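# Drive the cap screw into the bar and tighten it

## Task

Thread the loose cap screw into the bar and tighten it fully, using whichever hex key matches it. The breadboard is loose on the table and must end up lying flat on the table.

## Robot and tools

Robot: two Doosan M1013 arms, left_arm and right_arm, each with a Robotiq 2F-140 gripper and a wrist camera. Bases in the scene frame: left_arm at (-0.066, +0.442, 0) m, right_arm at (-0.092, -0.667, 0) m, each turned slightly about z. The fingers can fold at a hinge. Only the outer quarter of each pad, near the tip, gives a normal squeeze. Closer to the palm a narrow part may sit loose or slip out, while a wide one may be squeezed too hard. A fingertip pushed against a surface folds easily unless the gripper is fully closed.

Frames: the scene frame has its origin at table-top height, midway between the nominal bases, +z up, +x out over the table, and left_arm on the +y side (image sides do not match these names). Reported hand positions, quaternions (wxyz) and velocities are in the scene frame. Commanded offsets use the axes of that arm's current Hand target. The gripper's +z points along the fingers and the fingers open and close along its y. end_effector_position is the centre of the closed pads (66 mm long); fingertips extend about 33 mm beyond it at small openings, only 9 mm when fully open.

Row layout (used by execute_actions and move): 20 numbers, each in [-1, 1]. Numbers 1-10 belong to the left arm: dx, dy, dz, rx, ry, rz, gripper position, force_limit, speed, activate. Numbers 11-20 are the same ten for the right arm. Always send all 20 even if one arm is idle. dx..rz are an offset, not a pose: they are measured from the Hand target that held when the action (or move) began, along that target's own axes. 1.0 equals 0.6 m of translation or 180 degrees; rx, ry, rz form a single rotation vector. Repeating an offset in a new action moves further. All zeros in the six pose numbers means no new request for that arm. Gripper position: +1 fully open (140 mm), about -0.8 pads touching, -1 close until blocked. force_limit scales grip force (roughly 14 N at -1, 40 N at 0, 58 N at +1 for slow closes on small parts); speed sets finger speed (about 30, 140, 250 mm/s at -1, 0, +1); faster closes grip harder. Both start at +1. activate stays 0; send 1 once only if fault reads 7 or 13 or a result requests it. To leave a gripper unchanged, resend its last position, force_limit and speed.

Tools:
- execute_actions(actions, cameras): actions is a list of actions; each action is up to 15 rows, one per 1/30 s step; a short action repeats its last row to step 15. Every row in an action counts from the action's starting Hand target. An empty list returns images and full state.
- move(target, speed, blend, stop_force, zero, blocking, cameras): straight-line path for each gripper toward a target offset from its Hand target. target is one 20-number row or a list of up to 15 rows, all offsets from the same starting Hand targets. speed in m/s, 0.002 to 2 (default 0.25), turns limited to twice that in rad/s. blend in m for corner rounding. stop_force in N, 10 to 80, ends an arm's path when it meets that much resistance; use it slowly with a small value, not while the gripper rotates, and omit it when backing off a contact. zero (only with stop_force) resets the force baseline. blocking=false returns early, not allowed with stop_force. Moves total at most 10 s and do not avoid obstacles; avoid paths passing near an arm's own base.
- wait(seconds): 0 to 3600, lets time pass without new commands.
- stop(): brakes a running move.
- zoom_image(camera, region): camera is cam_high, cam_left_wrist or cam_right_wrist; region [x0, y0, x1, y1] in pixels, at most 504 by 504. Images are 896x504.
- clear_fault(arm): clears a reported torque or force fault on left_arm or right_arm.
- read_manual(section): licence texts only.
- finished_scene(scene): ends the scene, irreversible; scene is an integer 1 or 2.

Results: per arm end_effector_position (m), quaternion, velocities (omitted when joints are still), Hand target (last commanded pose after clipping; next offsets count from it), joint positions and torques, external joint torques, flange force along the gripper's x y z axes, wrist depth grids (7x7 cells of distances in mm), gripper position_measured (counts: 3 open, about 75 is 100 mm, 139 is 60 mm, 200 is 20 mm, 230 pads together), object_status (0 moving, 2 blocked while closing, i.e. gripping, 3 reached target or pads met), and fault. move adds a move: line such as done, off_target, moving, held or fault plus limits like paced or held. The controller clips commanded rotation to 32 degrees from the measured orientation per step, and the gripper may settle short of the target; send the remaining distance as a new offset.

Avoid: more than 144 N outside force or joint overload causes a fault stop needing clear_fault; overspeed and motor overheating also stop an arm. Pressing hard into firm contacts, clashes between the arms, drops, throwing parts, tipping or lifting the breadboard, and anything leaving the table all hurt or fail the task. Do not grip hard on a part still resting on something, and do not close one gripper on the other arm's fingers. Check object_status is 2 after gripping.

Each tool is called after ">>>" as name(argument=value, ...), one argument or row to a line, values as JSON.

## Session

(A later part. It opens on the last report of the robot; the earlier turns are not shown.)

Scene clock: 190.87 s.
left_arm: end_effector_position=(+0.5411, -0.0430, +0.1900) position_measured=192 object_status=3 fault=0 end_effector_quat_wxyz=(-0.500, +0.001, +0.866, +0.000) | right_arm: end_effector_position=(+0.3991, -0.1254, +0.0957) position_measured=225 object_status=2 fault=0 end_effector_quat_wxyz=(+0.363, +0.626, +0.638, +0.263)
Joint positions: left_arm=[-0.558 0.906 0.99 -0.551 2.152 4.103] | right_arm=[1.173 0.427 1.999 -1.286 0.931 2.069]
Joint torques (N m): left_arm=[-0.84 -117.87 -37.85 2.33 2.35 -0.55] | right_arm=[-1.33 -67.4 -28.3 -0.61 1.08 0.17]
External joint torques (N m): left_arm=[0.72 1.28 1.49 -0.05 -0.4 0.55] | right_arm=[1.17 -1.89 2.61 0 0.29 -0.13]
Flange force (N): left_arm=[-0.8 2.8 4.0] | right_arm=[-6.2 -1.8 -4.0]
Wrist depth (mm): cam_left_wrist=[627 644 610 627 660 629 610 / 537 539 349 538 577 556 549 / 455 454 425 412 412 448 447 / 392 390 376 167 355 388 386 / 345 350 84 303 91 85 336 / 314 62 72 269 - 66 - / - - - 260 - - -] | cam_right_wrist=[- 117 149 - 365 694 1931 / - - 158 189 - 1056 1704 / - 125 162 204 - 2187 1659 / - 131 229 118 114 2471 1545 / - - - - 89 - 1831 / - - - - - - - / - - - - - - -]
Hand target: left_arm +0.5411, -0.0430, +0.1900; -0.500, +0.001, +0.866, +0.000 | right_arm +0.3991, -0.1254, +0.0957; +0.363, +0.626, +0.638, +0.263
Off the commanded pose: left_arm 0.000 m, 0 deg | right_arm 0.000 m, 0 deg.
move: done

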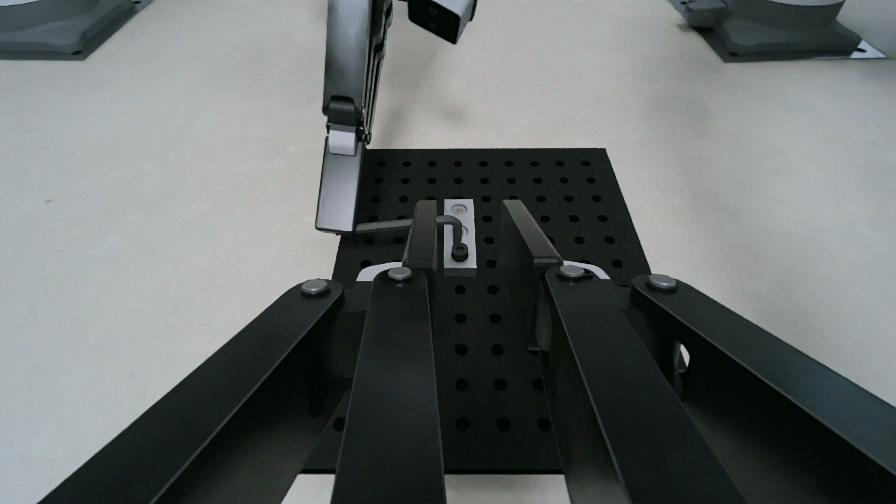

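>>> move(
  target=[0,0,0,0,0,0,-0.5,-0.5,-0.5,0,0.0062,-0.0128,0.0095,0,0,0,-1,0.5,-1,0],
  speed=0.008,
  stop_force=10,
  cameras=["cam_left_wrist"],
)

>>> zoom_image(
  camera="cam_left_wrist",
  region=[440, 200, 480, 260],
)

Scene clock: 193.83 s.
left_arm: end_effector_position=(+0.5411, -0.0430, +0.1900) position_measured=192 object_status=3 fault=0 end_effector_quat_wxyz=(-0.500, +0.001, +0.866, +0.000) | right_arm: end_effector_position=(+0.3991, -0.1230, +0.0857) position_measured=225 object_status=2 fault=0 end_effector_quat_wxyz=(+0.363, +0.626, +0.638, +0.263)
Joint positions: left_arm=[-0.558 0.906 0.99 -0.551 2.152 4.103] | right_arm=[1.174 0.443 1.999 -1.296 0.927 2.089]
Joint torques (N m): left_arm=[-0.81 -118.12 -38.01 2.3 2.38 -0.54] | right_arm=[-1.44 -68.32 -27.47 -0.68 1.1 0.12]
External joint torques (N m): left_arm=[0.86 1.43 1.62 -0.01 -0.43 0.54] | right_arm=[1.53 -2.16 2.38 0.06 0.3 -0.09]
Flange force (N): left_arm=[-1.0 3.0 4.2] | right_arm=[-5.9 -1.7 -4.8]
Wrist depth (mm): cam_left_wrist=[629 662 608 659 657 624 611 / 541 544 499 537 535 528 532 / 465 452 440 411 410 448 447 / 393 392 378 167 355 388 386 / 345 351 84 305 91 91 338 / 312 62 72 280 - 66 - / - - - 261 - - -] | cam_right_wrist=[- - - 157 - 569 1765 / - - 147 - - - 1916 / - - 151 200 521 1962 1872 / - 126 - 110 460 1753 1858 / - - - - 79 - 1901 / - - - - - - 1916 / - - - - - - -]
Hand target: left_arm +0.5411, -0.0430, +0.1900; -0.500, +0.001, +0.866, +0.000 | right_arm +0.3991, -0.1230, +0.0857; +0.363, +0.626, +0.638, +0.263
Off the commanded pose: left_arm 0.000 m, 0 deg | right_arm 0.000 m, 0 deg.
move: done

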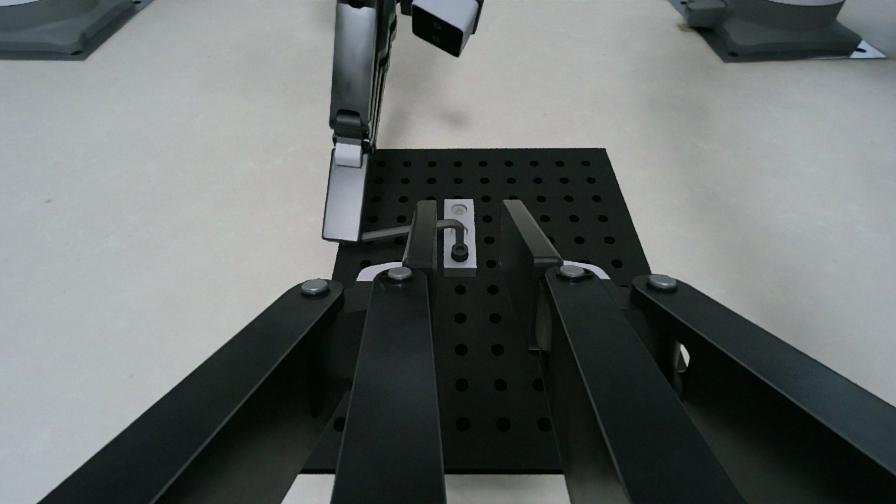

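Scaled by 8.400 from the camera's image (finer frame: 1280x720).

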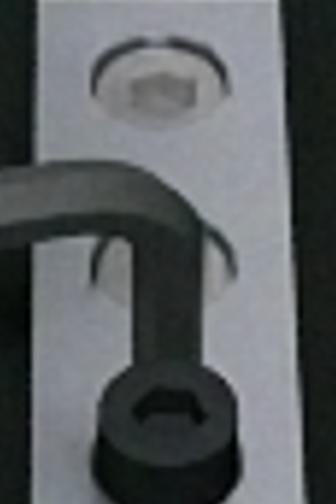

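>>> move(
  target=[
    [0,0,0,0,0,0,-0.5,-0.5,-0.5,0,-0.0156,0.0922,-0.0698,-0.0018,-0.0226,-0.0295,-1,0.5,-1,0],
    [0.1484,-0.0033,0.157,-0.2596,-0.2596,0.4496,-0.4,-0.5,-0.5,0,-0.0156,0.0922,-0.0698,-0.0018,-0.0226,-0.0295,-1,0.5,-1,0],
  ],
  speed=[0.1,0.25],
  blend=[0,0],
  cameras=["all"],
)

>>> zoom_image(
  camera="cam_left_wrist",
  region=[370, 130, 570, 330],
)

Scene clock: 201.93 s.
left_arm: end_effector_position=(+0.4151, -0.0449, +0.2202) position_measured=179 object_status=3 fault=0 end_effector_quat_wxyz=(+0.000, +0.708, +0.707, +0.000) | right_arm: end_effector_position=(+0.3992, -0.1230, +0.1557) position_measured=225 object_status=2 fault=0 end_effector_quat_wxyz=(+0.399, +0.604, +0.653, +0.225)
Joint positions: left_arm=[-0.869 0.263 1.671 -0.001 1.208 5.444] | right_arm=[1.189 0.389 1.924 -1.18 1.047 1.838]
Joint torques (N m): left_arm=[-0.4 -64.46 -40.26 4.07 0.38 -0.59] | right_arm=[-1.62 -67.32 -31.97 -0.41 0.97 0.15]
External joint torques (N m): left_arm=[0.34 -0.71 1.65 -0.07 -0.35 0.59] | right_arm=[1.38 -2.26 2.51 -0.04 0.27 -0.11]
Flange force (N): left_arm=[4.1 -2.2 2.1] | right_arm=[-6.7 -2.9 -3.5]
Wrist depth (mm): cam_left_wrist=[316 316 293 293 291 309 317 / 334 333 308 308 308 333 326 / 351 352 326 319 327 352 352 / 372 373 345 337 340 374 371 / 397 388 86 252 91 91 394 / - 65 78 425 - 69 - / - - - 454 - - -] | cam_right_wrist=[- - - 250 445 - - / - - 230 363 - - - / 160 - 265 - - 1615 1507 / - - 314 - - 2187 1962 / - - - - 89 - 1931 / - - - - - - 1716 / - - - - - - -]
Hand target: left_arm +0.4151, -0.0449, +0.2202; +0.000, +0.708, +0.707, +0.000 | right_arm +0.3992, -0.1230, +0.1557; +0.399, +0.604, +0.653, +0.225
Off the commanded pose: left_arm 0.000 m, 0 deg | right_arm 0.000 m, 0 deg.
move: done

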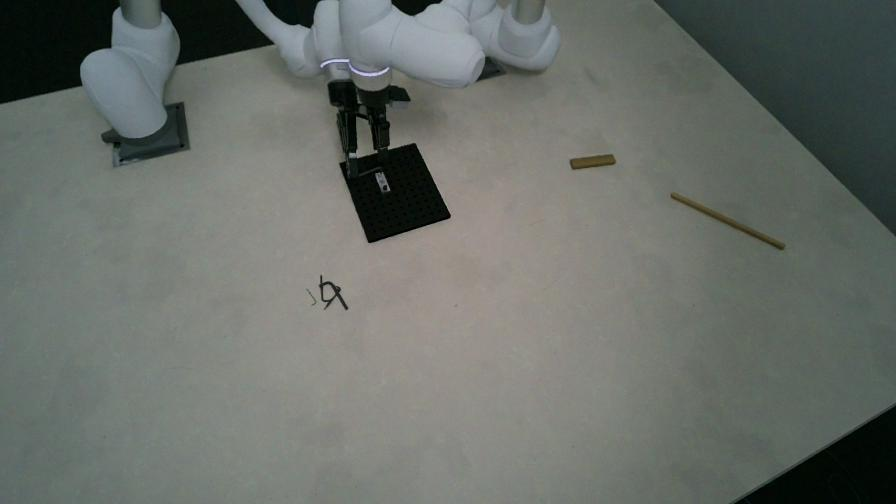

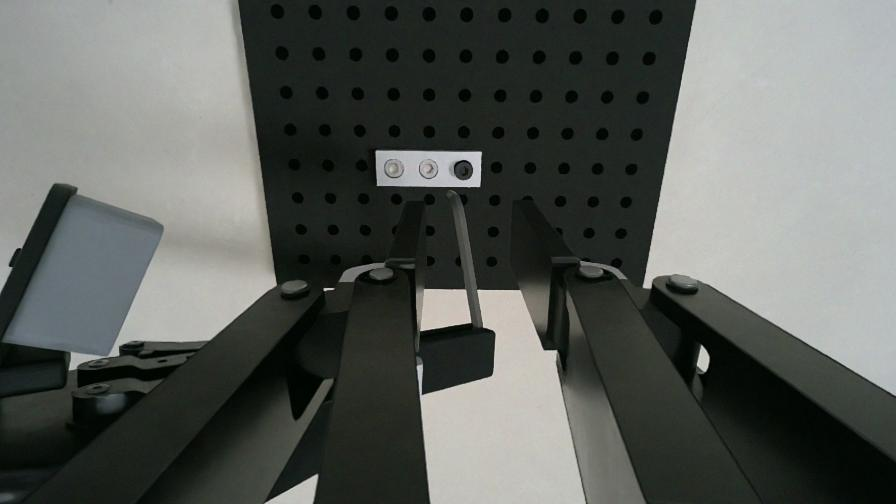

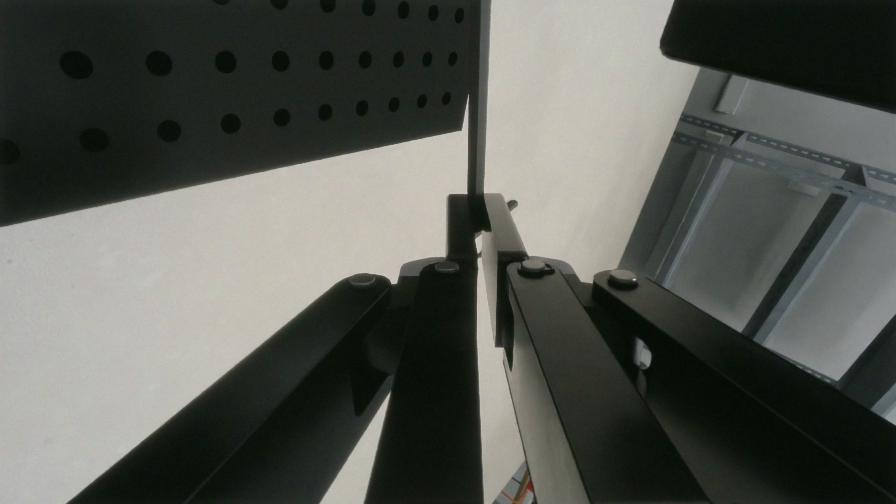

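Scaled by 2.520 from the camera's image (finer frame: 1280x720).

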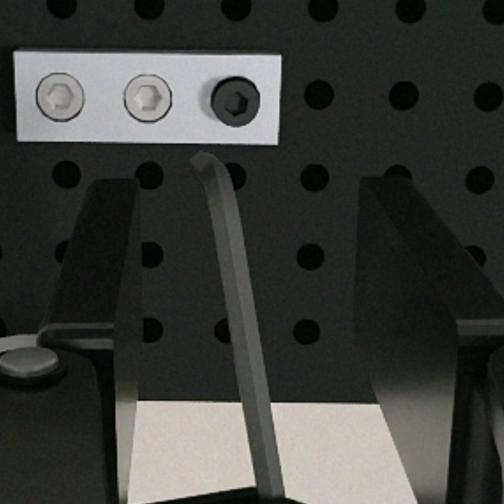

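>>> move(
  target=[0.0108,-0.0088,0.0333,0,0,-0.053,-0.5,-0.5,-0.5,0,0,0,0,0,0,0,-1,0.5,-1,0],
  speed=0.15,
  cameras=["cam_left_wrist"],
)

>>> zoom_image(
  camera="cam_left_wrist",
  region=[390, 130, 550, 290],
)

Scene clock: 204.37 s.
left_arm: end_effector_position=(+0.4098, -0.0384, +0.2002) position_measured=192 object_status=3 fault=0 end_effector_quat_wxyz=(+0.000, +0.646, +0.763, +0.000) | right_arm: end_effector_position=(+0.3992, -0.1230, +0.1557) position_measured=225 object_status=2 fault=0 end_effector_quat_wxyz=(+0.399, +0.604, +0.653, +0.225)
Joint positions: left_arm=[-0.868 0.262 1.71 -0.001 1.17 5.278] | right_arm=[1.189 0.389 1.924 -1.18 1.047 1.838]
Joint torques (N m): left_arm=[-0.55 -64.1 -39.6 3.94 0.37 -0.41] | right_arm=[-1.49 -67.46 -31.79 -0.45 0.91 0.15]
External joint torques (N m): left_arm=[0.6 -0.45 1.52 -0.01 -0.34 0.41] | right_arm=[1.75 -2.31 2.2 0.03 0.31 -0.11]
Flange force (N): left_arm=[3.9 -0.9 2.0] | right_arm=[-6.0 -2.7 -4.2]
Wrist depth (mm): cam_left_wrist=[298 298 276 274 274 274 299 / 315 314 291 290 289 297 315 / 332 332 305 297 308 329 333 / 353 350 322 166 320 347 354 / 369 364 84 110 91 91 377 / - 62 72 218 - 66 - / - - - 431 - - -] | cam_right_wrist=[- 161 - 133 - - - / 151 - 232 274 - - - / 158 - - - 892 1535 1462 / - - - - 765 2332 1977 / 207 - - - 89 2227 1872 / - - - - - - 1765 / - - - - - - -]
Hand target: left_arm +0.4098, -0.0384, +0.2002; +0.000, +0.646, +0.763, +0.000 | right_arm +0.3992, -0.1230, +0.1557; +0.399, +0.604, +0.653, +0.225
Off the commanded pose: left_arm 0.000 m, 0 deg | right_arm 0.000 m, 0 deg.
move: done

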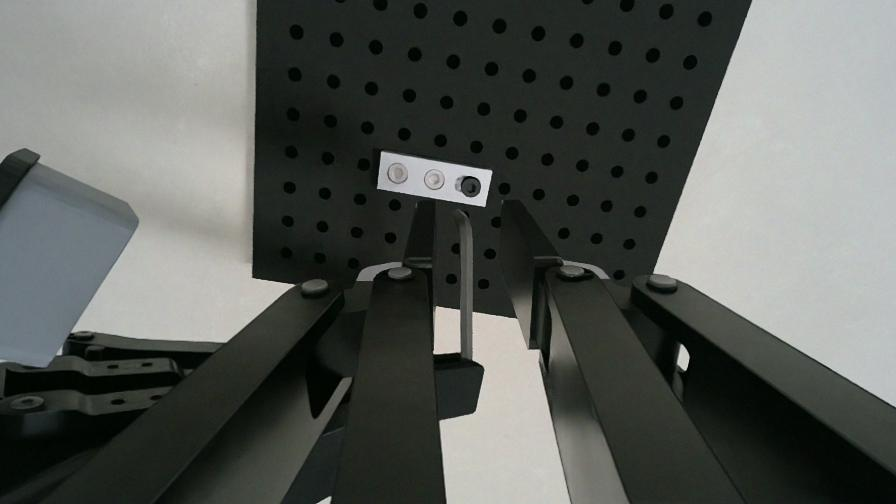

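Scaled by 3.150 from the camera's image (finer frame: 1280x720).

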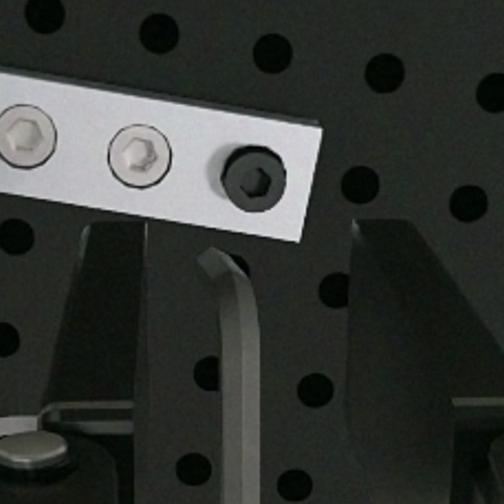

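>>> move(
  target=[0,0,0.0533,0,0,0,-0.6,-0.5,-0.5,0,0,0,0,0,0,0,-1,0.5,-1,0],
  speed=0.1,
  cameras=["cam_left_wrist"],
)

>>> zoom_image(
  camera="cam_left_wrist",
  region=[390, 130, 550, 290],
)

Scene clock: 205.93 s.
left_arm: end_effector_position=(+0.4098, -0.0384, +0.1682) position_measured=205 object_status=3 fault=0 end_effector_quat_wxyz=(+0.000, +0.646, +0.763, +0.000) | right_arm: end_effector_position=(+0.3992, -0.1230, +0.1557) position_measured=225 object_status=2 fault=0 end_effector_quat_wxyz=(+0.399, +0.604, +0.653, +0.225)
Joint positions: left_arm=[-0.868 0.284 1.744 -0.001 1.114 5.278] | right_arm=[1.189 0.389 1.924 -1.18 1.047 1.838]
Joint torques (N m): left_arm=[-0.58 -64.83 -38.63 3.89 0.41 -0.53] | right_arm=[-1.54 -67.32 -31.8 -0.43 0.98 0.16]
External joint torques (N m): left_arm=[0.55 -0.83 1.58 -0.06 -0.37 0.53] | right_arm=[1.33 -2.13 2.31 -0.01 0.26 -0.12]
Flange force (N): left_arm=[4.6 -1.3 1.7] | right_arm=[-6.2 -2.6 -3.4]
Wrist depth (mm): cam_left_wrist=[269 270 246 247 246 246 270 / 285 284 259 260 258 259 284 / 297 301 275 268 274 295 301 / 318 317 288 137 283 314 316 / 340 333 81 111 92 85 340 / 352 62 69 - - - 355 / - - - - - - -] | cam_right_wrist=[- - - - 422 - - / - 188 226 375 456 1901 - / - 190 - 397 564 2332 1659 / - - - 110 582 2310 1858 / - - - - 89 - 1901 / 212 - - - - - 1791 / - - - - - - -]
Hand target: left_arm +0.4097, -0.0384, +0.1682; +0.000, +0.646, +0.763, +0.000 | right_arm +0.3992, -0.1230, +0.1557; +0.399, +0.604, +0.653, +0.225
Off the commanded pose: left_arm 0.000 m, 0 deg | right_arm 0.000 m, 0 deg.
move: done

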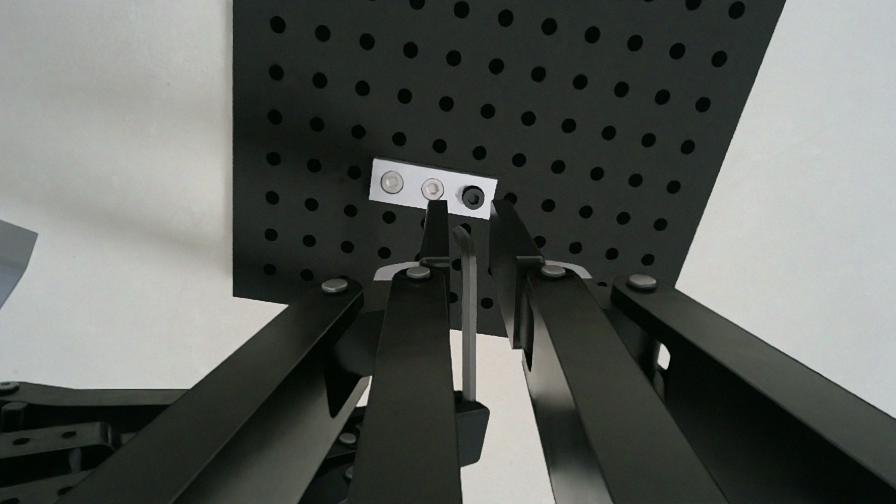

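Scaled by 3.150 from the camera's image (finer frame: 1280x720).

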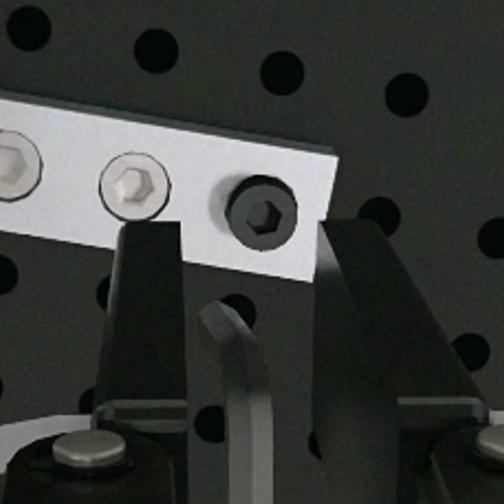

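>>> move(
  target=[
    [-0.010,0.0022,0.0567,0,0,0,-0.6,-0.5,-0.5,0,0,0,0,0,0,0,-1,0.5,-1,0],
  ],
  speed=0.08,
  cameras=["cam_left_wrist"],
)

>>> zoom_image(
  camera="cam_left_wrist",
  region=[390, 130, 550, 290],
)

Scene clock: 207.47 s.
left_arm: end_effector_position=(+0.4120, -0.0441, +0.1342) position_measured=205 object_status=3 fault=0 end_effector_quat_wxyz=(+0.000, +0.646, +0.763, +0.000) | right_arm: end_effector_position=(+0.3992, -0.1230, +0.1557) position_measured=225 object_status=2 fault=0 end_effector_quat_wxyz=(+0.399, +0.604, +0.653, +0.225)
Joint positions: left_arm=[-0.872 0.318 1.766 -0.001 1.058 5.275] | right_arm=[1.189 0.389 1.924 -1.18 1.047 1.838]
Joint torques (N m): left_arm=[-0.7 -66.44 -37.49 3.76 0.37 -0.49] | right_arm=[-1.33 -67.24 -31.95 -0.47 0.96 0.12]
External joint torques (N m): left_arm=[0.78 -1.75 1.46 -0.04 -0.34 0.49] | right_arm=[0.94 -2.17 2.55 0.02 0.28 -0.08]
Flange force (N): left_arm=[5.6 -1.7 0.5] | right_arm=[-6.8 -2.7 -2.9]
Wrist depth (mm): cam_left_wrist=[239 234 216 216 216 215 236 / 252 248 227 227 227 227 252 / 266 260 239 235 239 240 265 / 282 276 253 137 251 261 282 / 300 295 81 111 92 85 301 / 315 62 69 - - - 316 / - - - 159 - - -] | cam_right_wrist=[- - - - - - - / - - 245 260 - - - / - 231 - 445 - 2187 - / - 249 281 - - 2247 1916 / - - - - 89 - 2187 / - - - - - - 1740 / - - - - - - -]
Hand target: left_arm +0.4120, -0.0441, +0.1342; +0.000, +0.646, +0.763, +0.000 | right_arm +0.3992, -0.1230, +0.1557; +0.399, +0.604, +0.653, +0.225
Off the commanded pose: left_arm 0.000 m, 0 deg | right_arm 0.000 m, 0 deg.
move: done

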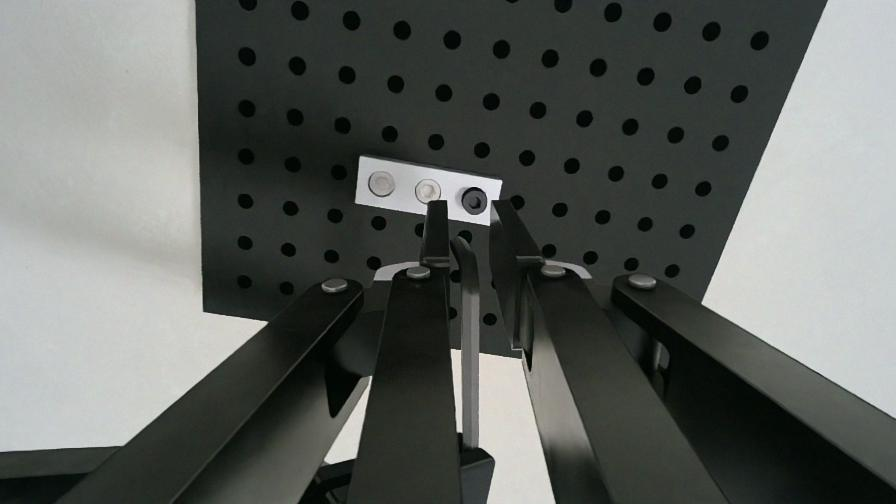

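Scaled by 3.150 from the camera's image (finer frame: 1280x720).

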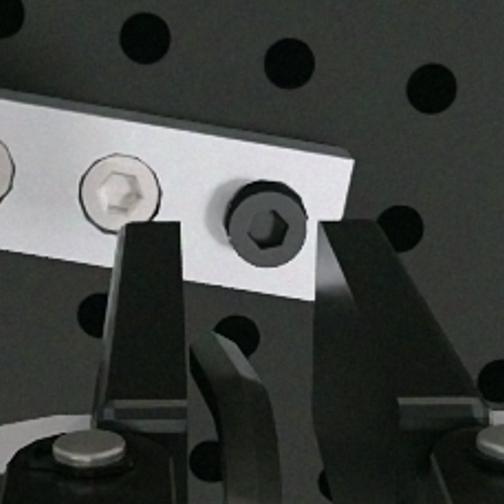

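>>> move(
  target=[
    [0,0,-0.11,0,0,0,-0.6,-0.5,-0.5,0,0,0,0,0,0,0,-1,0.5,-1,0],
    [0,0,-0.11,0,0,0,-0.6,-0.5,-0.5,0,-0.0113,-0.002,0.0022,0.0271,0.0825,0.0985,-1,0.5,-1,0],
  ],
  speed=0.12,
  cameras=["cam_left_wrist"],
)

>>> zoom_image(
  camera="cam_left_wrist",
  region=[390, 130, 550, 290],
)

Scene clock: 212.47 s.
left_arm: end_effector_position=(+0.4121, -0.0441, +0.2002) position_measured=205 object_status=3 fault=0 end_effector_quat_wxyz=(+0.000, +0.646, +0.763, +0.000) | right_arm: end_effector_position=(+0.3992, -0.1300, +0.1557) position_measured=225 object_status=2 fault=0 end_effector_quat_wxyz=(+0.246, +0.679, +0.607, +0.332)
Joint positions: left_arm=[-0.871 0.271 1.699 -0.001 1.172 5.275] | right_arm=[1.101 0.254 2.059 -1.258 0.716 2.144]
Joint torques (N m): left_arm=[-0.69 -64.65 -39.7 4.04 0.39 -0.54] | right_arm=[-1.65 -54.9 -32.64 -0.24 0.41 0.03]
External joint torques (N m): left_arm=[0.71 -0.9 1.54 -0.1 -0.36 0.54] | right_arm=[1.7 -1.69 2.49 -0.05 0.32 0.01]
Flange force (N): left_arm=[4.7 -1.1 1.8] | right_arm=[-4.7 -3.0 -5.0]
Wrist depth (mm): cam_left_wrist=[296 297 273 274 275 278 299 / 313 313 289 289 291 308 315 / 331 329 304 294 305 334 335 / 349 351 323 137 319 353 356 / 374 369 81 92 91 85 375 / 390 62 69 - - - 399 / - - - - - - -] | cam_right_wrist=[165 179 240 285 425 1844 1693 / 167 183 256 283 453 - 1887 / - 193 253 282 - 1872 1574 / - - - 118 - 1670 1831 / - - - - 89 - 1872 / - - - - - - - / - - - - - - -]
Hand target: left_arm +0.4121, -0.0441, +0.2002; +0.000, +0.646, +0.763, +0.000 | right_arm +0.3992, -0.1300, +0.1557; +0.246, +0.679, +0.607, +0.332
Off the commanded pose: left_arm 0.000 m, 0 deg | right_arm 0.000 m, 0 deg.
move: done

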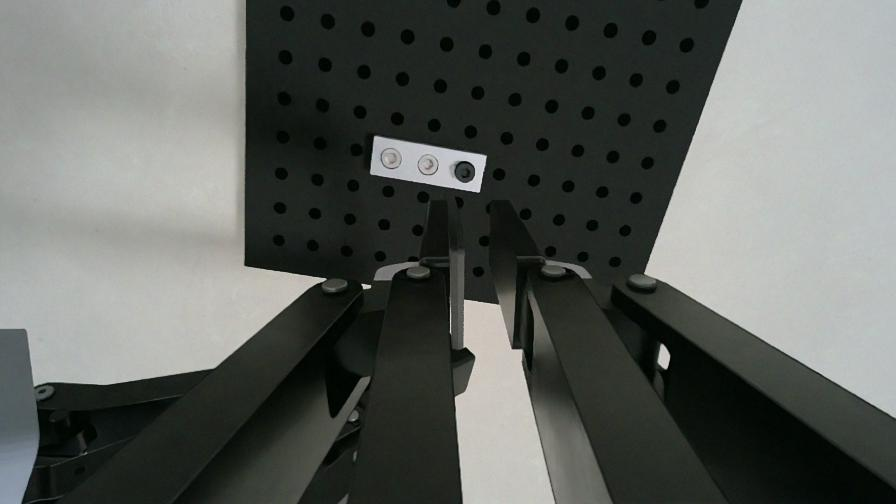

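Scaled by 3.150 from the camera's image (finer frame: 1280x720).

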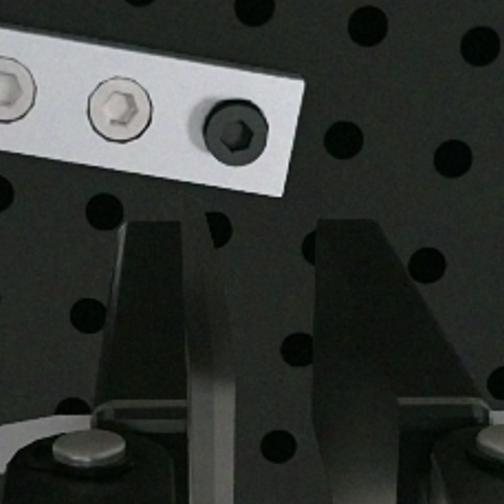

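>>> zoom_image(
  camera="cam_left_wrist",
  region=[430, 180, 490, 280],
)

Scaled by 5.040 from the camera's image (finer frame: 1280x720).

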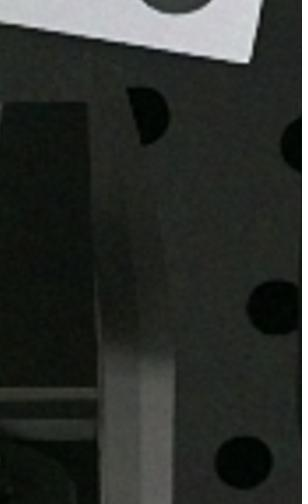

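>>> move(
  target=[-0.010,-0.0075,0.02,0,0,0,-0.4,-0.5,-0.5,0,0,0,0,0,0,0,-1,0.5,-1,0],
  speed=0.12,
  cameras=["cam_left_wrist","cam_high"],
)

>>> zoom_image(
  camera="cam_left_wrist",
  region=[420, 170, 520, 370],
)

>>> zoom_image(
  camera="cam_high",
  region=[340, 130, 400, 190],
)

Scene clock: 214.60 s.
left_arm: end_effector_position=(+0.4086, -0.0507, +0.1882) position_measured=179 object_status=0 fault=0 end_effector_quat_wxyz=(+0.000, +0.646, +0.763, +0.000) | right_arm: end_effector_position=(+0.3992, -0.1300, +0.1557) position_measured=225 object_status=2 fault=0 end_effector_quat_wxyz=(+0.246, +0.679, +0.607, +0.332)
Joint positions: left_arm=[-0.882 0.282 1.707 -0.001 1.153 5.265] | right_arm=[1.101 0.254 2.059 -1.258 0.716 2.145]
Joint torques (N m): left_arm=[-0.35 -65.48 -39.25 4.01 0.41 -0.58] | right_arm=[-1.63 -54.65 -32.69 -0.29 0.43 0.11]
External joint torques (N m): left_arm=[0.34 -0.74 1.48 -0.11 -0.37 0.57] | right_arm=[1.4 -1.76 2.77 -0.01 0.32 -0.08]
Flange force (N): left_arm=[4.2 -1.3 1.7] | right_arm=[-5.5 -2.5 -4.9]
Wrist depth (mm): cam_left_wrist=[287 287 266 265 264 264 289 / 304 301 279 278 278 282 304 / 319 320 294 282 295 314 319 / 344 339 309 175 305 335 339 / 360 354 86 323 91 91 359 / - 65 78 206 - 69 - / - - - 415 - - -] | cam_right_wrist=[166 181 231 132 - - 1670 / 167 203 - - - 902 1962 / - - - - - 797 1740 / - - 231 - 114 899 1887 / - - - - 89 - 1916 / - - - - - - - / - - - - - - -]
Hand target: left_arm +0.4086, -0.0507, +0.1882; +0.000, +0.646, +0.763, +0.000 | right_arm +0.3992, -0.1300, +0.1557; +0.246, +0.679, +0.607, +0.332
Off the commanded pose: left_arm 0.000 m, 0 deg | right_arm 0.000 m, 0 deg.
move: done
Images, in order (width x height): cam_high 896x504, cam_left_wrist 896x504.

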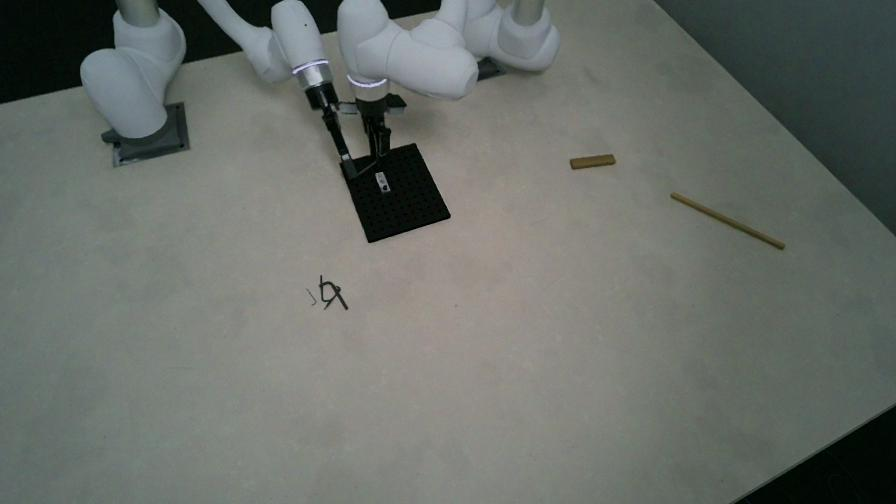

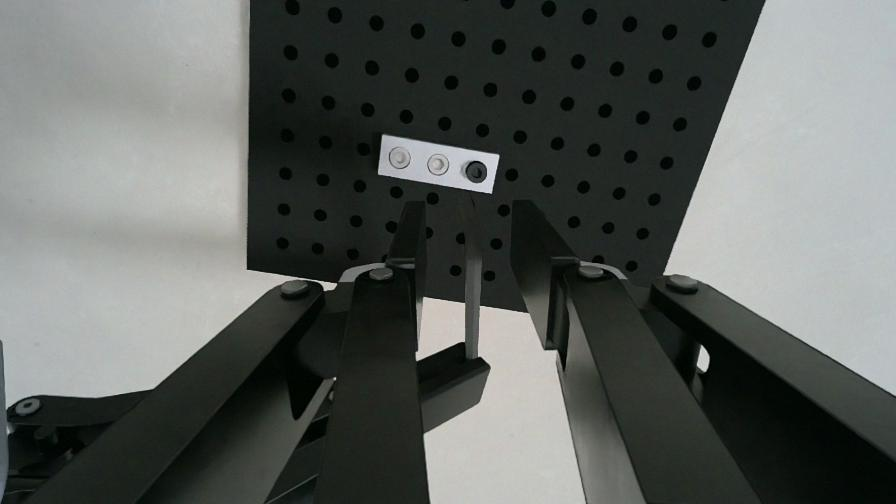

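Scaled by 2.520 from the camera's image (finer frame: 1280x720).

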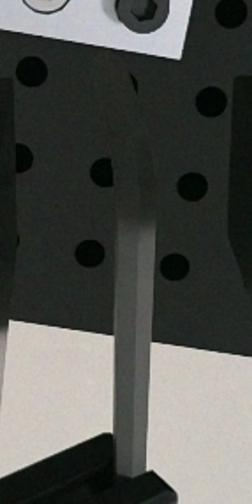

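Scaled by 8.400 from the camera's image (finer frame: 1280x720).

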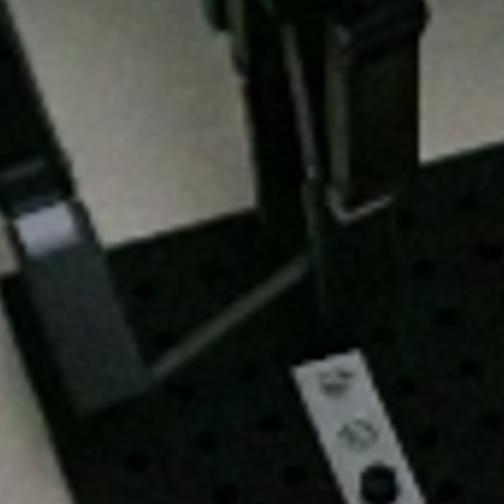

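>>> move(
  target=[0,0,0,0,0,0,-0.4,-0.5,-0.5,0,0,0,0,-0.0207,-0.0628,-0.075,-1,0.5,-1,0],
  speed=0.12,
  cameras=["cam_left_wrist","cam_high"],
)

>>> zoom_image(
  camera="cam_left_wrist",
  region=[420, 170, 520, 370],
)

>>> zoom_image(
  camera="cam_high",
  region=[340, 130, 400, 190],
)

Scene clock: 217.57 s.
left_arm: end_effector_position=(+0.4086, -0.0507, +0.1882) position_measured=179 object_status=3 fault=0 end_effector_quat_wxyz=(+0.000, +0.646, +0.763, +0.000) | right_arm: end_effector_position=(+0.3992, -0.1300, +0.1557) position_measured=225 object_status=2 fault=0 end_effector_quat_wxyz=(+0.364, +0.624, +0.644, +0.252)
Joint positions: left_arm=[-0.882 0.282 1.707 -0.001 1.153 5.265] | right_arm=[1.168 0.348 1.964 -1.189 0.968 1.904]
Joint torques (N m): left_arm=[-0.5 -65.37 -39.19 4.03 0.42 -0.64] | right_arm=[-1.29 -63.37 -32.02 -0.41 0.81 0.17]
External joint torques (N m): left_arm=[0.55 -0.76 1.44 -0.13 -0.39 0.64] | right_arm=[0.91 -2.09 2.5 0.01 0.3 -0.13]
Flange force (N): left_arm=[4.4 -0.9 1.7] | right_arm=[-6.5 -2.2 -3.4]
Wrist depth (mm): cam_left_wrist=[284 287 264 264 264 264 287 / 303 302 278 278 279 280 303 / 313 319 294 282 295 313 320 / 339 338 308 309 303 334 339 / 356 354 86 355 91 91 360 / - 65 78 206 - 69 - / - - - 418 - - -] | cam_right_wrist=[- 175 204 - 92 - - / - - - - 441 - - / - - - - 635 1704 1489 / - - 283 - 683 - 1681 / 205 - - - 79 - 2009 / - - - - - - - / - - - - - - -]
Hand target: left_arm +0.4086, -0.0507, +0.1882; +0.000, +0.646, +0.763, +0.000 | right_arm +0.3992, -0.1300, +0.1557; +0.364, +0.624, +0.644, +0.252
Off the commanded pose: left_arm 0.000 m, 0 deg | right_arm 0.000 m, 0 deg.
move: done
Images, in order (width x height): cam_high 896x504, cam_left_wrist 896x504.

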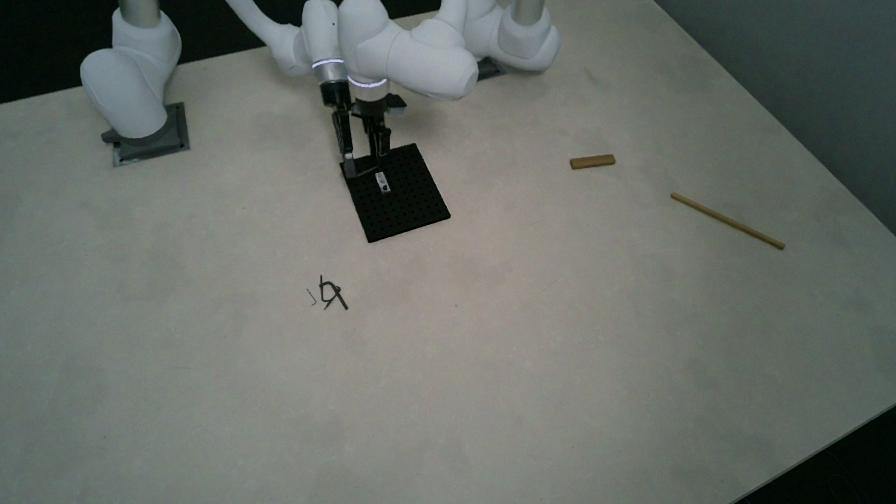

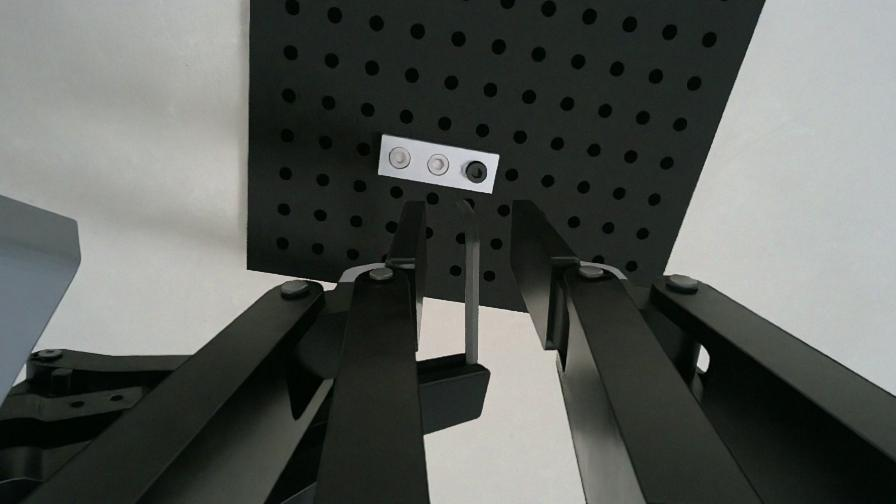

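Scaled by 2.520 from the camera's image (finer frame: 1280x720).

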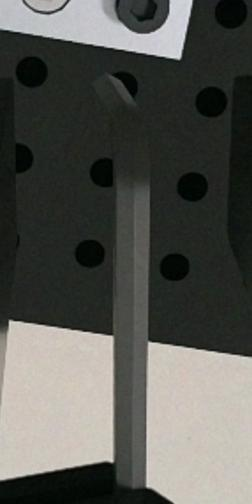

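Scaled by 8.400 from the camera's image (finer frame: 1280x720).

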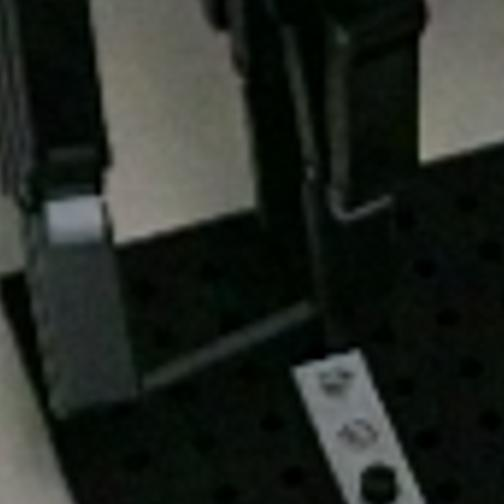

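>>> move(
  target=[0,0.005,0.0567,0,0,0,-0.6,-0.5,-0.5,0,0,0,0,0,0,0,-1,0.5,-1,0],
  speed=0.12,
  cameras=["cam_left_wrist"],
)

>>> zoom_image(
  camera="cam_left_wrist",
  region=[420, 170, 520, 370],
)

Scene clock: 219.13 s.
left_arm: end_effector_position=(+0.4115, -0.0502, +0.1542) position_measured=205 object_status=3 fault=0 end_effector_quat_wxyz=(+0.000, +0.646, +0.763, +0.000) | right_arm: end_effector_position=(+0.3992, -0.1300, +0.1557) position_measured=225 object_status=2 fault=0 end_effector_quat_wxyz=(+0.364, +0.624, +0.644, +0.252)
Joint positions: left_arm=[-0.878 0.309 1.739 -0.001 1.095 5.268] | right_arm=[1.168 0.348 1.964 -1.189 0.968 1.904]
Joint torques (N m): left_arm=[-0.39 -67.09 -38.2 3.88 0.37 -0.51] | right_arm=[-1.41 -63.42 -31.99 -0.42 0.82 0.13]
External joint torques (N m): left_arm=[0.29 -0.73 1.4 -0.08 -0.34 0.51] | right_arm=[1.49 -2.01 2.5 0.06 0.28 -0.09]
Flange force (N): left_arm=[4.0 -1.3 1.4] | right_arm=[-6.0 -2.8 -4.0]
Wrist depth (mm): cam_left_wrist=[257 254 233 234 234 235 259 / 271 268 247 247 246 246 270 / 285 282 257 250 261 264 286 / 303 299 273 137 270 296 302 / 322 316 81 92 91 85 324 / 340 62 69 - - - 340 / - - - - - - -] | cam_right_wrist=[- - 213 132 392 - - / 156 189 231 - 485 - - / - 200 - - - 1778 1489 / - 224 - 111 114 2207 1704 / - 230 - - 89 - 1916 / - - - - - - 1946 / - - - - - - -]
Hand target: left_arm +0.4115, -0.0502, +0.1542; +0.000, +0.646, +0.763, +0.000 | right_arm +0.3992, -0.1300, +0.1557; +0.364, +0.624, +0.644, +0.252
Off the commanded pose: left_arm 0.000 m, 0 deg | right_arm 0.000 m, 0 deg.
move: done

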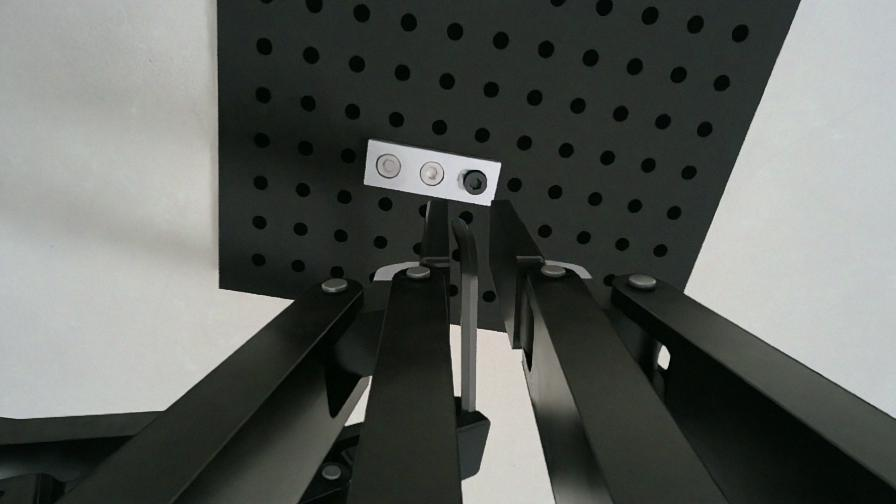

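Scaled by 2.520 from the camera's image (finer frame: 1280x720).

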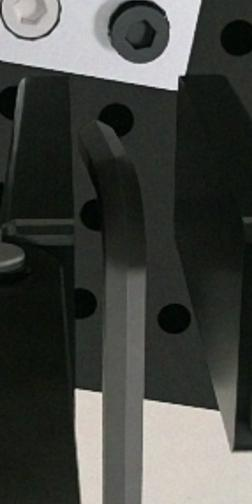

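>>> move(
  target=[
    [0,0,0,0,0,0,-1,-0.7,-1,0,0,0,0,0,0,0,-1,0.5,-1,0],
    [0,0,0,0,0,0,-1,-0.7,-1,0,0,0,0,0,0,0,-0.7,0.5,-0.5,0],
  ],
  cameras=["cam_left_wrist"],
)

>>> execute_actions(
  actions=[
    [[0,0,0,0,0,0,-1,-0.7,-1,0,0,0,0,0,0,0,-0.7,0.5,-0.5,0]],
  ],
)

>>> execute_actions(
  actions=[
    [[0,0,0,0,0,0,-1,-0.7,-1,0,0,0,0,0,0,0,-0.7,0.5,-0.5,0]],
  ],
  cameras=["cam_left_wrist","cam_right_wrist"],
)

>>> zoom_image(
  camera="cam_left_wrist",
  region=[420, 170, 520, 370],
)

Scene clock: 221.20 s.
left_arm: end_effector_position=(+0.4115, -0.0502, +0.1542) position_measured=222 object_status=2 fault=0 end_effector_quat_wxyz=(+0.000, +0.646, +0.763, +0.000) | right_arm: end_effector_position=(+0.3992, -0.1300, +0.1557) position_measured=217 object_status=3 fault=0 end_effector_quat_wxyz=(+0.364, +0.624, +0.644, +0.252)
Joint positions: left_arm=[-0.878 0.309 1.739 -0.001 1.095 5.268] | right_arm=[1.168 0.348 1.964 -1.189 0.968 1.904]
Joint torques (N m): left_arm=[-0.61 -67.51 -38.29 3.88 0.37 -0.58] | right_arm=[-1.39 -63.48 -31.85 -0.31 0.86 0.1]
External joint torques (N m): left_arm=[0.55 -0.49 1.47 -0.07 -0.34 0.58] | right_arm=[1.44 -2.52 2.11 -0.06 0.25 -0.06]
Flange force (N): left_arm=[4.0 -0.8 1.7] | right_arm=[-6.1 -2.2 -4.3]
Wrist depth (mm): cam_left_wrist=[257 254 235 234 234 234 257 / 271 267 247 246 248 247 270 / 287 282 260 250 259 264 287 / 302 298 276 123 273 297 301 / 321 315 77 76 88 286 324 / 340 62 65 - - - 340 / - - - - - - -] | cam_right_wrist=[- - 206 131 - - - / 155 183 - - 485 - 1858 / - 192 - 320 - 1605 1637 / - - 298 112 106 2112 1977 / - - - - 89 - 1977 / - - - - - - - / - - - - - - -]
Hand target: left_arm +0.4115, -0.0502, +0.1542; +0.000, +0.646, +0.763, +0.000 | right_arm +0.3992, -0.1300, +0.1557; +0.364, +0.624, +0.644, +0.252
Off the commanded pose: left_arm 0.000 m, 0 deg | right_arm 0.000 m, 0 deg.
move: done

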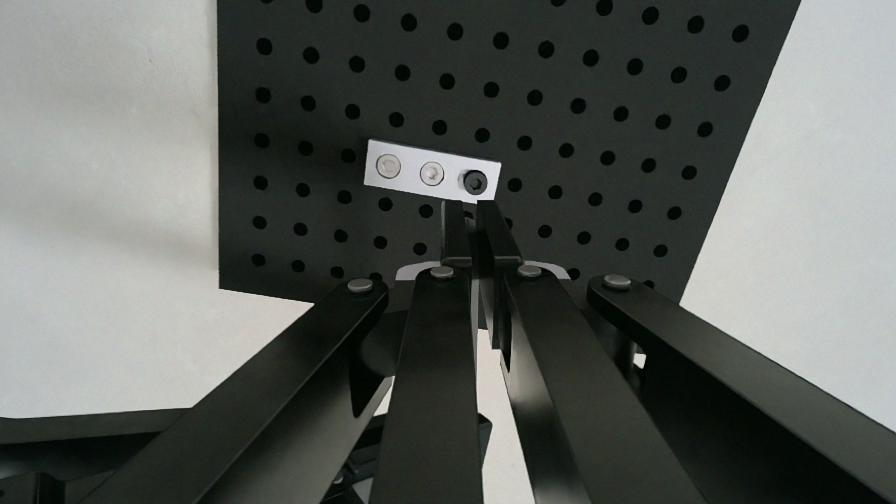

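Scene clock: 221.90 s.
left_arm: end_effector_position=(+0.4115, -0.0502, +0.1542) position_measured=222 object_status=2 fault=0 end_effector_quat_wxyz=(+0.000, +0.646, +0.763, +0.000) | right_arm: end_effector_position=(+0.3992, -0.1300, +0.1557) position_measured=217 object_status=3 fault=0 end_effector_quat_wxyz=(+0.364, +0.624, +0.644, +0.252)
Joint positions: left_arm=[-0.878 0.309 1.739 -0.001 1.095 5.268] | right_arm=[1.168 0.348 1.964 -1.189 0.968 1.904]
Joint torques (N m): left_arm=[-0.06 -67.29 -38.1 3.81 0.4 -0.53] | right_arm=[-1.07 -63.18 -32.08 -0.36 0.75 0.08]
External joint torques (N m): left_arm=[0.07 -0.1 1.5 -0.03 -0.37 0.53] | right_arm=[1.23 -2.38 2.67 0 0.36 -0.04]
Flange force (N): left_arm=[3.2 -1.2 2.0] | right_arm=[-7.0 -2.7 -4.0]
Wrist depth (mm): cam_left_wrist=[257 253 233 233 235 234 258 / 269 267 246 247 247 248 270 / 286 283 259 252 260 263 286 / 303 300 274 123 273 282 304 / 322 319 77 76 88 85 320 / 339 62 65 - - - 341 / - - - - - - -] | cam_right_wrist=[150 - 202 133 106 - - / - 187 235 - 634 2077 - / 162 202 - - 729 1931 1605 / - - - 119 797 2168 2077 / 203 - - - 89 2187 1817 / - - - - - - - / - - - - - - -]
Hand target: left_arm +0.4115, -0.0502, +0.1542; +0.000, +0.646, +0.763, +0.000 | right_arm +0.3992, -0.1300, +0.1557; +0.364, +0.624, +0.644, +0.252
Off the commanded pose: left_arm 0.000 m, 0 deg | right_arm 0.000 m, 0 deg.

Scene clock: 222.60 s.
left_arm: end_effector_position=(+0.4115, -0.0502, +0.1542) position_measured=222 object_status=2 fault=0 end_effector_quat_wxyz=(+0.000, +0.646, +0.763, +0.000) | right_arm: end_effector_position=(+0.3992, -0.1300, +0.1557) position_measured=217 object_status=3 fault=0 end_effector_quat_wxyz=(+0.364, +0.624, +0.644, +0.252)
Joint positions: left_arm=[-0.878 0.309 1.739 -0.001 1.095 5.268] | right_arm=[1.168 0.348 1.964 -1.189 0.968 1.904]
Joint torques (N m): left_arm=[-0.63 -67.24 -38.46 3.81 0.38 -0.53] | right_arm=[-1.51 -62.9 -32.04 -0.35 0.75 0.13]
External joint torques (N m): left_arm=[0.51 -0.55 1.68 -0.02 -0.34 0.53] | right_arm=[1.65 -2.71 2.57 -0.02 0.36 -0.09]
Flange force (N): left_arm=[4.4 -1.2 1.8] | right_arm=[-7.0 -2.7 -4.9]
Wrist depth (mm): cam_left_wrist=[256 255 234 234 233 233 257 / 269 266 246 246 246 247 270 / 286 283 261 251 258 262 287 / 302 297 275 137 271 295 303 / 322 316 77 76 88 286 323 / 338 62 65 - - - 342 / - - - - - - -] | cam_right_wrist=[- 178 207 134 - - - / - - - - - - - / - - - - - 1437 1681 / 190 - - 112 105 2332 1872 / - - - - 89 2207 1778 / - - - - - - - / - - - - - - -]
Hand target: left_arm +0.4115, -0.0502, +0.1542; +0.000, +0.646, +0.763, +0.000 | right_arm +0.3992, -0.1300, +0.1557; +0.364, +0.624, +0.644, +0.252
Off the commanded pose: left_arm 0.000 m, 0 deg | right_arm 0.000 m, 0 deg.

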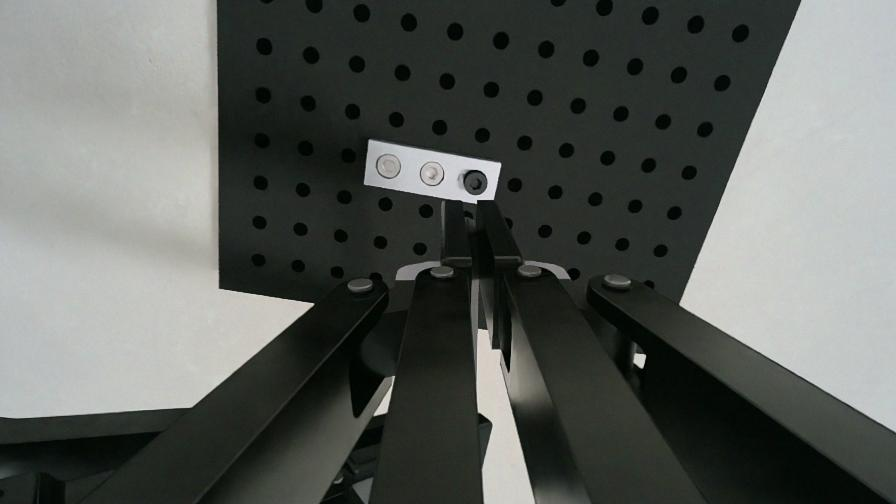

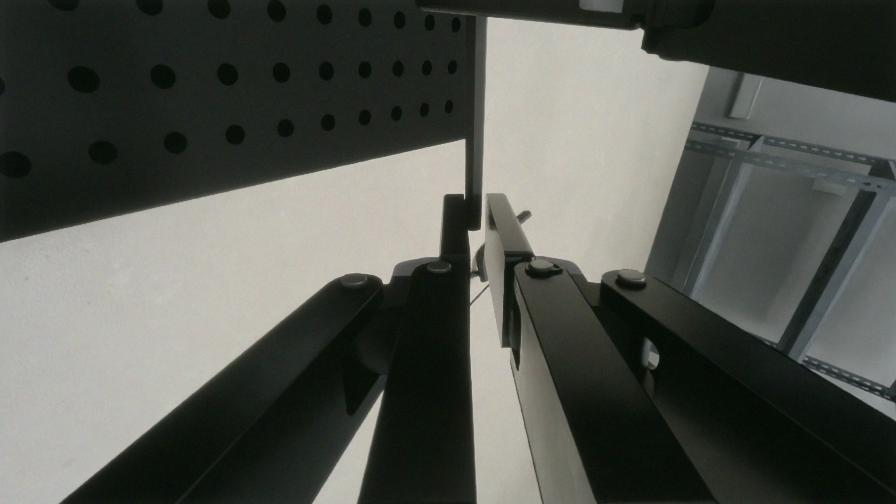

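Scaled by 2.520 from the camera's image (finer frame: 1280x720).

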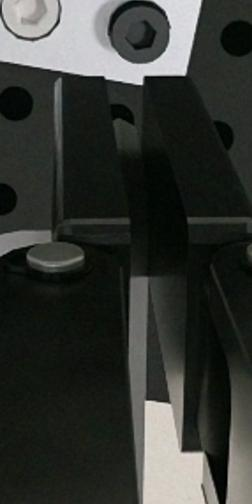

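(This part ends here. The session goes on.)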